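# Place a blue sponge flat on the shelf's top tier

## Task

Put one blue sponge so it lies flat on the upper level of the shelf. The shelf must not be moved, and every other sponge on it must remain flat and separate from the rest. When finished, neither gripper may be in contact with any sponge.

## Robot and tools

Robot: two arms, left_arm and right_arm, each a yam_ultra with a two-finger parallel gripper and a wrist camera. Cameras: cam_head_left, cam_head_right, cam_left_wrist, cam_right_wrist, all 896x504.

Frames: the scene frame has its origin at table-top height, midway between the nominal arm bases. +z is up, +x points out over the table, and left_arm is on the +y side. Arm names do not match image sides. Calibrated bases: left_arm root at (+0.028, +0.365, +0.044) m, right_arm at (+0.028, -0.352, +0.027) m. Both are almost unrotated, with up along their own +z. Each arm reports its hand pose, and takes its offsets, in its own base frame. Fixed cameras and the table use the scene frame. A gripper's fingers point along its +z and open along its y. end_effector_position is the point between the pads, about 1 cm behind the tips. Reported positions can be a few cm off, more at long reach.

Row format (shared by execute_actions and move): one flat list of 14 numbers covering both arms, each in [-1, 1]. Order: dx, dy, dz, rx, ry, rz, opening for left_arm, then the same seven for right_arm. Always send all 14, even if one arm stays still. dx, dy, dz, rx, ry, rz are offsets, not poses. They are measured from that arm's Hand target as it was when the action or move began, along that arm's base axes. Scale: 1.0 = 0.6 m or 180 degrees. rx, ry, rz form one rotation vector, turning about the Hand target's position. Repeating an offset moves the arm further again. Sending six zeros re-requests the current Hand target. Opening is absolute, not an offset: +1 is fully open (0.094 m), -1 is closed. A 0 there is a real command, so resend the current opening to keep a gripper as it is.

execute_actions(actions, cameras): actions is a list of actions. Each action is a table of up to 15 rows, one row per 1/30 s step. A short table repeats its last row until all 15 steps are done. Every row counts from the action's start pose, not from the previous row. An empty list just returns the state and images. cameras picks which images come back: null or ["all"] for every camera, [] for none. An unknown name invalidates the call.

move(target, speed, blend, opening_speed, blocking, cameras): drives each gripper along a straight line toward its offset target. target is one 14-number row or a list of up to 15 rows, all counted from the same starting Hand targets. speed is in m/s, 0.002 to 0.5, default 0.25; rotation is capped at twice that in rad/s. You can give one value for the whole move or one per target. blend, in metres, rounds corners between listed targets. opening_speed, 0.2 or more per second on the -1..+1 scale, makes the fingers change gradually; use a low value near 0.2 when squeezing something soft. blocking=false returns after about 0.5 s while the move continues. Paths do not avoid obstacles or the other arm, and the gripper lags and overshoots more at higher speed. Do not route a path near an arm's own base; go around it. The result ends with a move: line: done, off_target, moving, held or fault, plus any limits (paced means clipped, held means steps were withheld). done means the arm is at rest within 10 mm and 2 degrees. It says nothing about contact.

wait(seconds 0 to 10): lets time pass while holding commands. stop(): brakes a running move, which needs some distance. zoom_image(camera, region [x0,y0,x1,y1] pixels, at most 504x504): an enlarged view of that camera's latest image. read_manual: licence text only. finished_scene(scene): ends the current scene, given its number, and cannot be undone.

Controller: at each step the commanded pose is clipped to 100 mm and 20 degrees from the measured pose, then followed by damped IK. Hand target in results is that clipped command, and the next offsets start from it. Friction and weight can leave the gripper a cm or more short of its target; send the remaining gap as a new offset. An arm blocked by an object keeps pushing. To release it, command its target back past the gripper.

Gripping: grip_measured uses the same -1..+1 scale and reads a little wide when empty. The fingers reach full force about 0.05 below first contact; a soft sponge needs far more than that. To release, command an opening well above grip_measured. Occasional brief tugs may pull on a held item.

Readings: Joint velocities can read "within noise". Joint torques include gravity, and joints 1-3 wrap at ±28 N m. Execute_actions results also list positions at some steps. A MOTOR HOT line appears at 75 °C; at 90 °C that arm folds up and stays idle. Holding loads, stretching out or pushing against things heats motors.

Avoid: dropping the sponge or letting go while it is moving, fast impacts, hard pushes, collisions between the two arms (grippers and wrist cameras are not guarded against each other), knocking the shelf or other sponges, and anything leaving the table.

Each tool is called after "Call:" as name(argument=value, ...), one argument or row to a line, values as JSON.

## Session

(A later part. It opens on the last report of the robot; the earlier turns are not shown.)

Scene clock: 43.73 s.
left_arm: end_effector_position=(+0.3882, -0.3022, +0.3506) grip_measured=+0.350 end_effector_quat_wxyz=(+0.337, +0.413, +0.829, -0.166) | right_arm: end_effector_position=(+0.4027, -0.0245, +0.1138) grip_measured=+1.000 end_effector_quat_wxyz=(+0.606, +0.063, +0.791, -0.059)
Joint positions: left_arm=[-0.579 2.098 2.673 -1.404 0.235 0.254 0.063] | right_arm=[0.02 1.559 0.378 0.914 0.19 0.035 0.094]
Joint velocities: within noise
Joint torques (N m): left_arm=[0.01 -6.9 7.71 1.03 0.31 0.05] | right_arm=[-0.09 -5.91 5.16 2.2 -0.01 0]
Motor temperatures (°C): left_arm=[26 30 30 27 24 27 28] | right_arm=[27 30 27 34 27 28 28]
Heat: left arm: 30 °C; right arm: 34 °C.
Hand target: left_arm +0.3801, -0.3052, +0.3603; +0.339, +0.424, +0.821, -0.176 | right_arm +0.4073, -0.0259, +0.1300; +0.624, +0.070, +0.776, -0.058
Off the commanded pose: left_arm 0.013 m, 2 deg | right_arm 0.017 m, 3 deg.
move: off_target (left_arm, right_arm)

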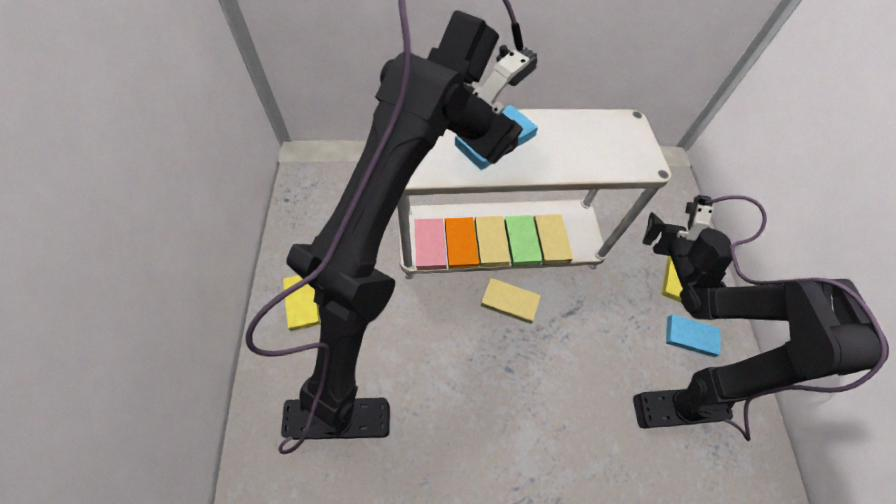

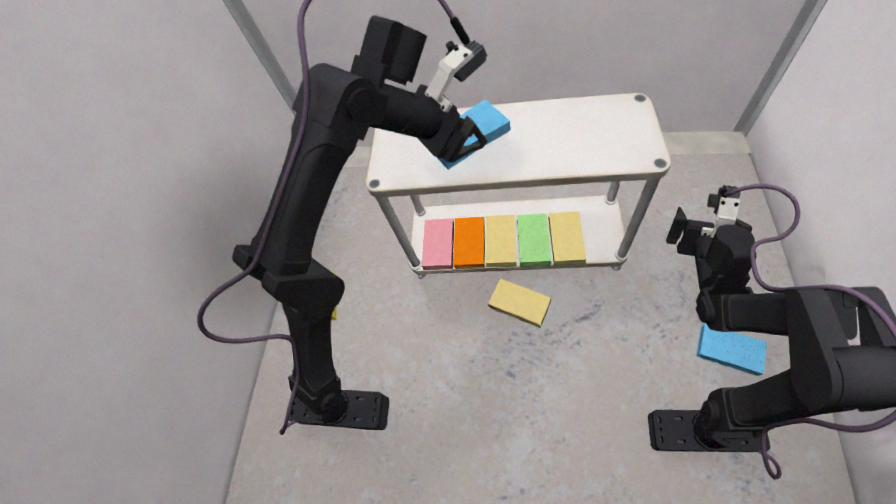

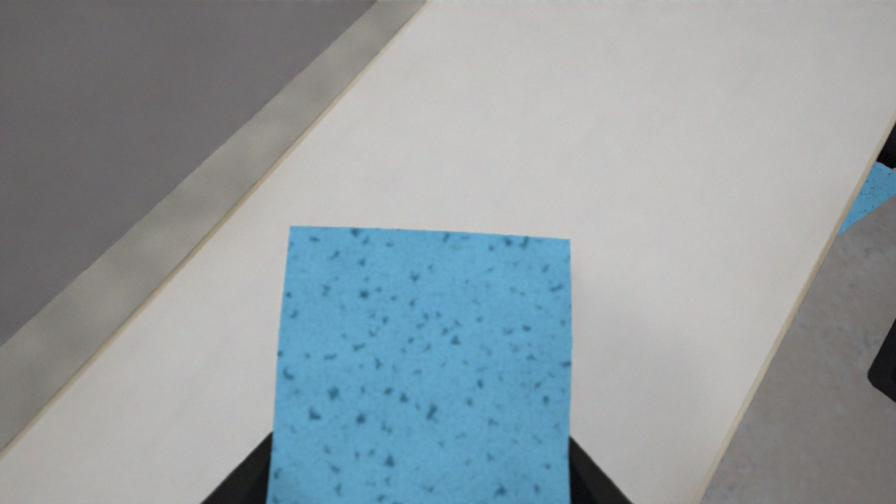

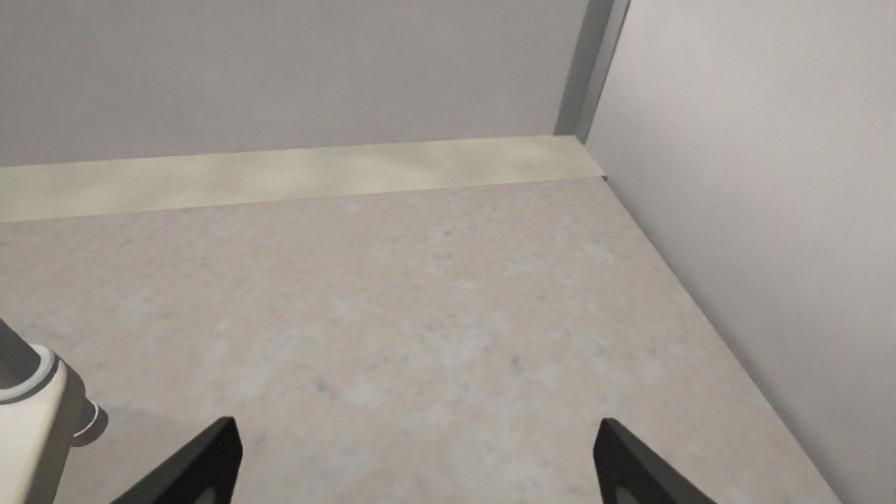

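Call:
move(
  target=[0.008,-0.01,-0.06,0.013,0.010,0,0.1,0,0,0,0,0,0,1],
  speed=0.06,
  cameras=["cam_left_wrist","cam_head_right"],
)

Scene clock: 45.30 s.
left_arm: end_effector_position=(+0.3924, -0.3058, +0.3260) grip_measured=+0.350 end_effector_quat_wxyz=(+0.322, +0.422, +0.832, -0.162) | right_arm: end_effector_position=(+0.4027, -0.0245, +0.1138) grip_measured=+1.000 end_effector_quat_wxyz=(+0.606, +0.063, +0.791, -0.059)
Joint positions: left_arm=[-0.58 2.054 2.497 -1.309 0.235 0.271 0.063] | right_arm=[0.02 1.559 0.378 0.914 0.19 0.035 0.094]
Joint velocities: within noise
Joint torques (N m): left_arm=[-0.7 -8.5 2.37 1.32 0.08 0.02] | right_arm=[-0.09 -5.93 5.16 2.2 -0.01 0]
Motor temperatures (°C): left_arm=[26 30 30 27 24 27 29] | right_arm=[27 30 27 34 27 28 28]
Heat: left arm: 30 °C; right arm: 34 °C.
Hand target: left_arm +0.3849, -0.3112, +0.3243; +0.317, +0.428, +0.830, -0.166 | right_arm +0.4073, -0.0259, +0.1300; +0.624, +0.070, +0.776, -0.058
Off the commanded pose: left_arm 0.009 m, 1 deg | right_arm 0.017 m, 3 deg.
move: off_target (right_arm)
Images, in order (width x height): cam_head_right 896x504, cam_left_wrist 896x504.

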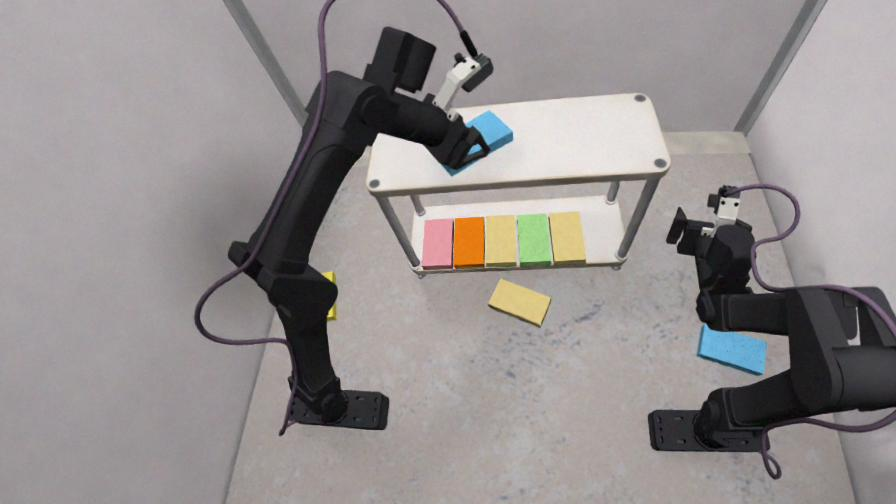

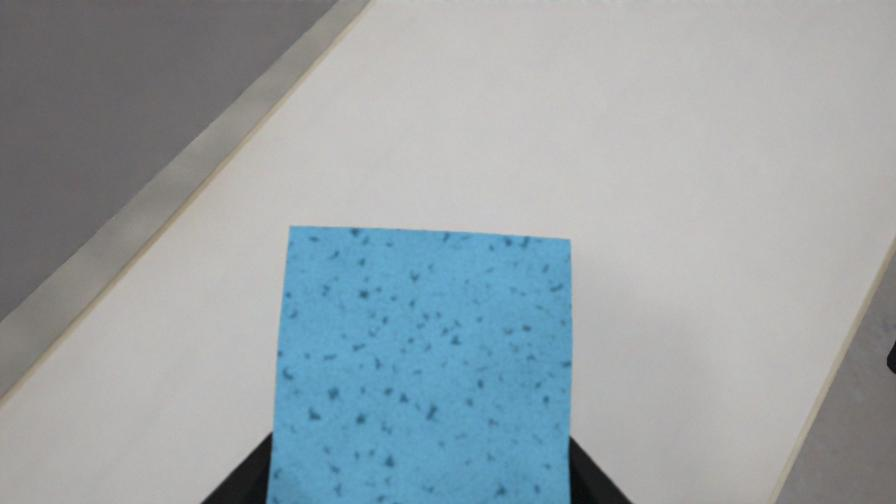

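Call:
move(
  target=[
    [0,0,0,0,0,0,0.85,0,0,0,0,0,0,1],
    [-0.08,0.1,0.13,0,0,0,0.85,0,0,0,0,0,0,1],
  ],
  speed=0.15,
  opening_speed=0.6,
  cameras=["cam_head_right","cam_left_wrist"],
)

Scene clock: 48.80 s.
left_arm: end_effector_position=(+0.3512, -0.2567, +0.3867) grip_measured=+0.847 end_effector_quat_wxyz=(+0.340, +0.413, +0.829, -0.163) | right_arm: end_effector_position=(+0.4027, -0.0245, +0.1138) grip_measured=+1.000 end_effector_quat_wxyz=(+0.606, +0.063, +0.791, -0.059)
Joint positions: left_arm=[-0.527 1.965 2.665 -1.535 0.263 0.295 0.087] | right_arm=[0.02 1.559 0.378 0.914 0.19 0.035 0.094]
Joint velocities: within noise
Joint torques (N m): left_arm=[0.49 -8.12 5.12 1 0.32 0.06] | right_arm=[-0.1 -5.93 5.16 2.2 -0.01 0]
Motor temperatures (°C): left_arm=[26 31 30 27 24 27 28] | right_arm=[27 30 27 35 27 28 28]
Heat: left arm: 31 °C; right arm: 35 °C.
Hand target: left_arm +0.3369, -0.2512, +0.4023; +0.317, +0.428, +0.830, -0.166 | right_arm +0.4073, -0.0259, +0.1300; +0.624, +0.070, +0.776, -0.058
Off the commanded pose: left_arm 0.022 m, 3 deg | right_arm 0.017 m, 3 deg.
joint sent to its limit (left arm) — joint 4 (wrist pitch), lower limit. The joint targets are off in position and orientation.
move: off_target (left_arm, right_arm)
Images, in order (width x height): cam_head_right 896x504, cam_left_wrist 896x504.

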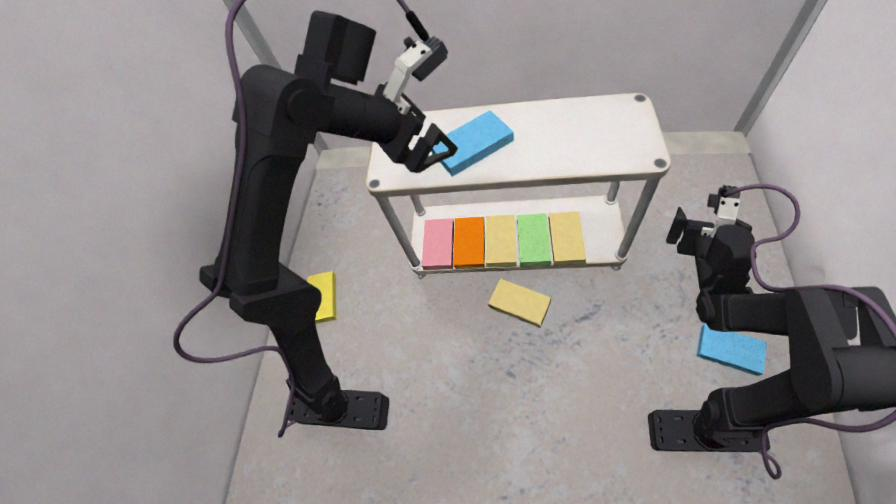

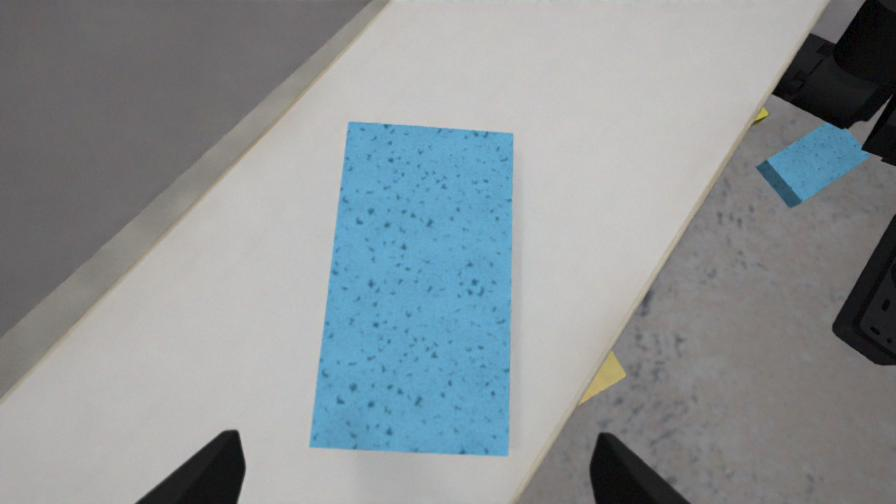

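Call:
finished_scene(
  scene=3,
)

The scene is finished: the task was done.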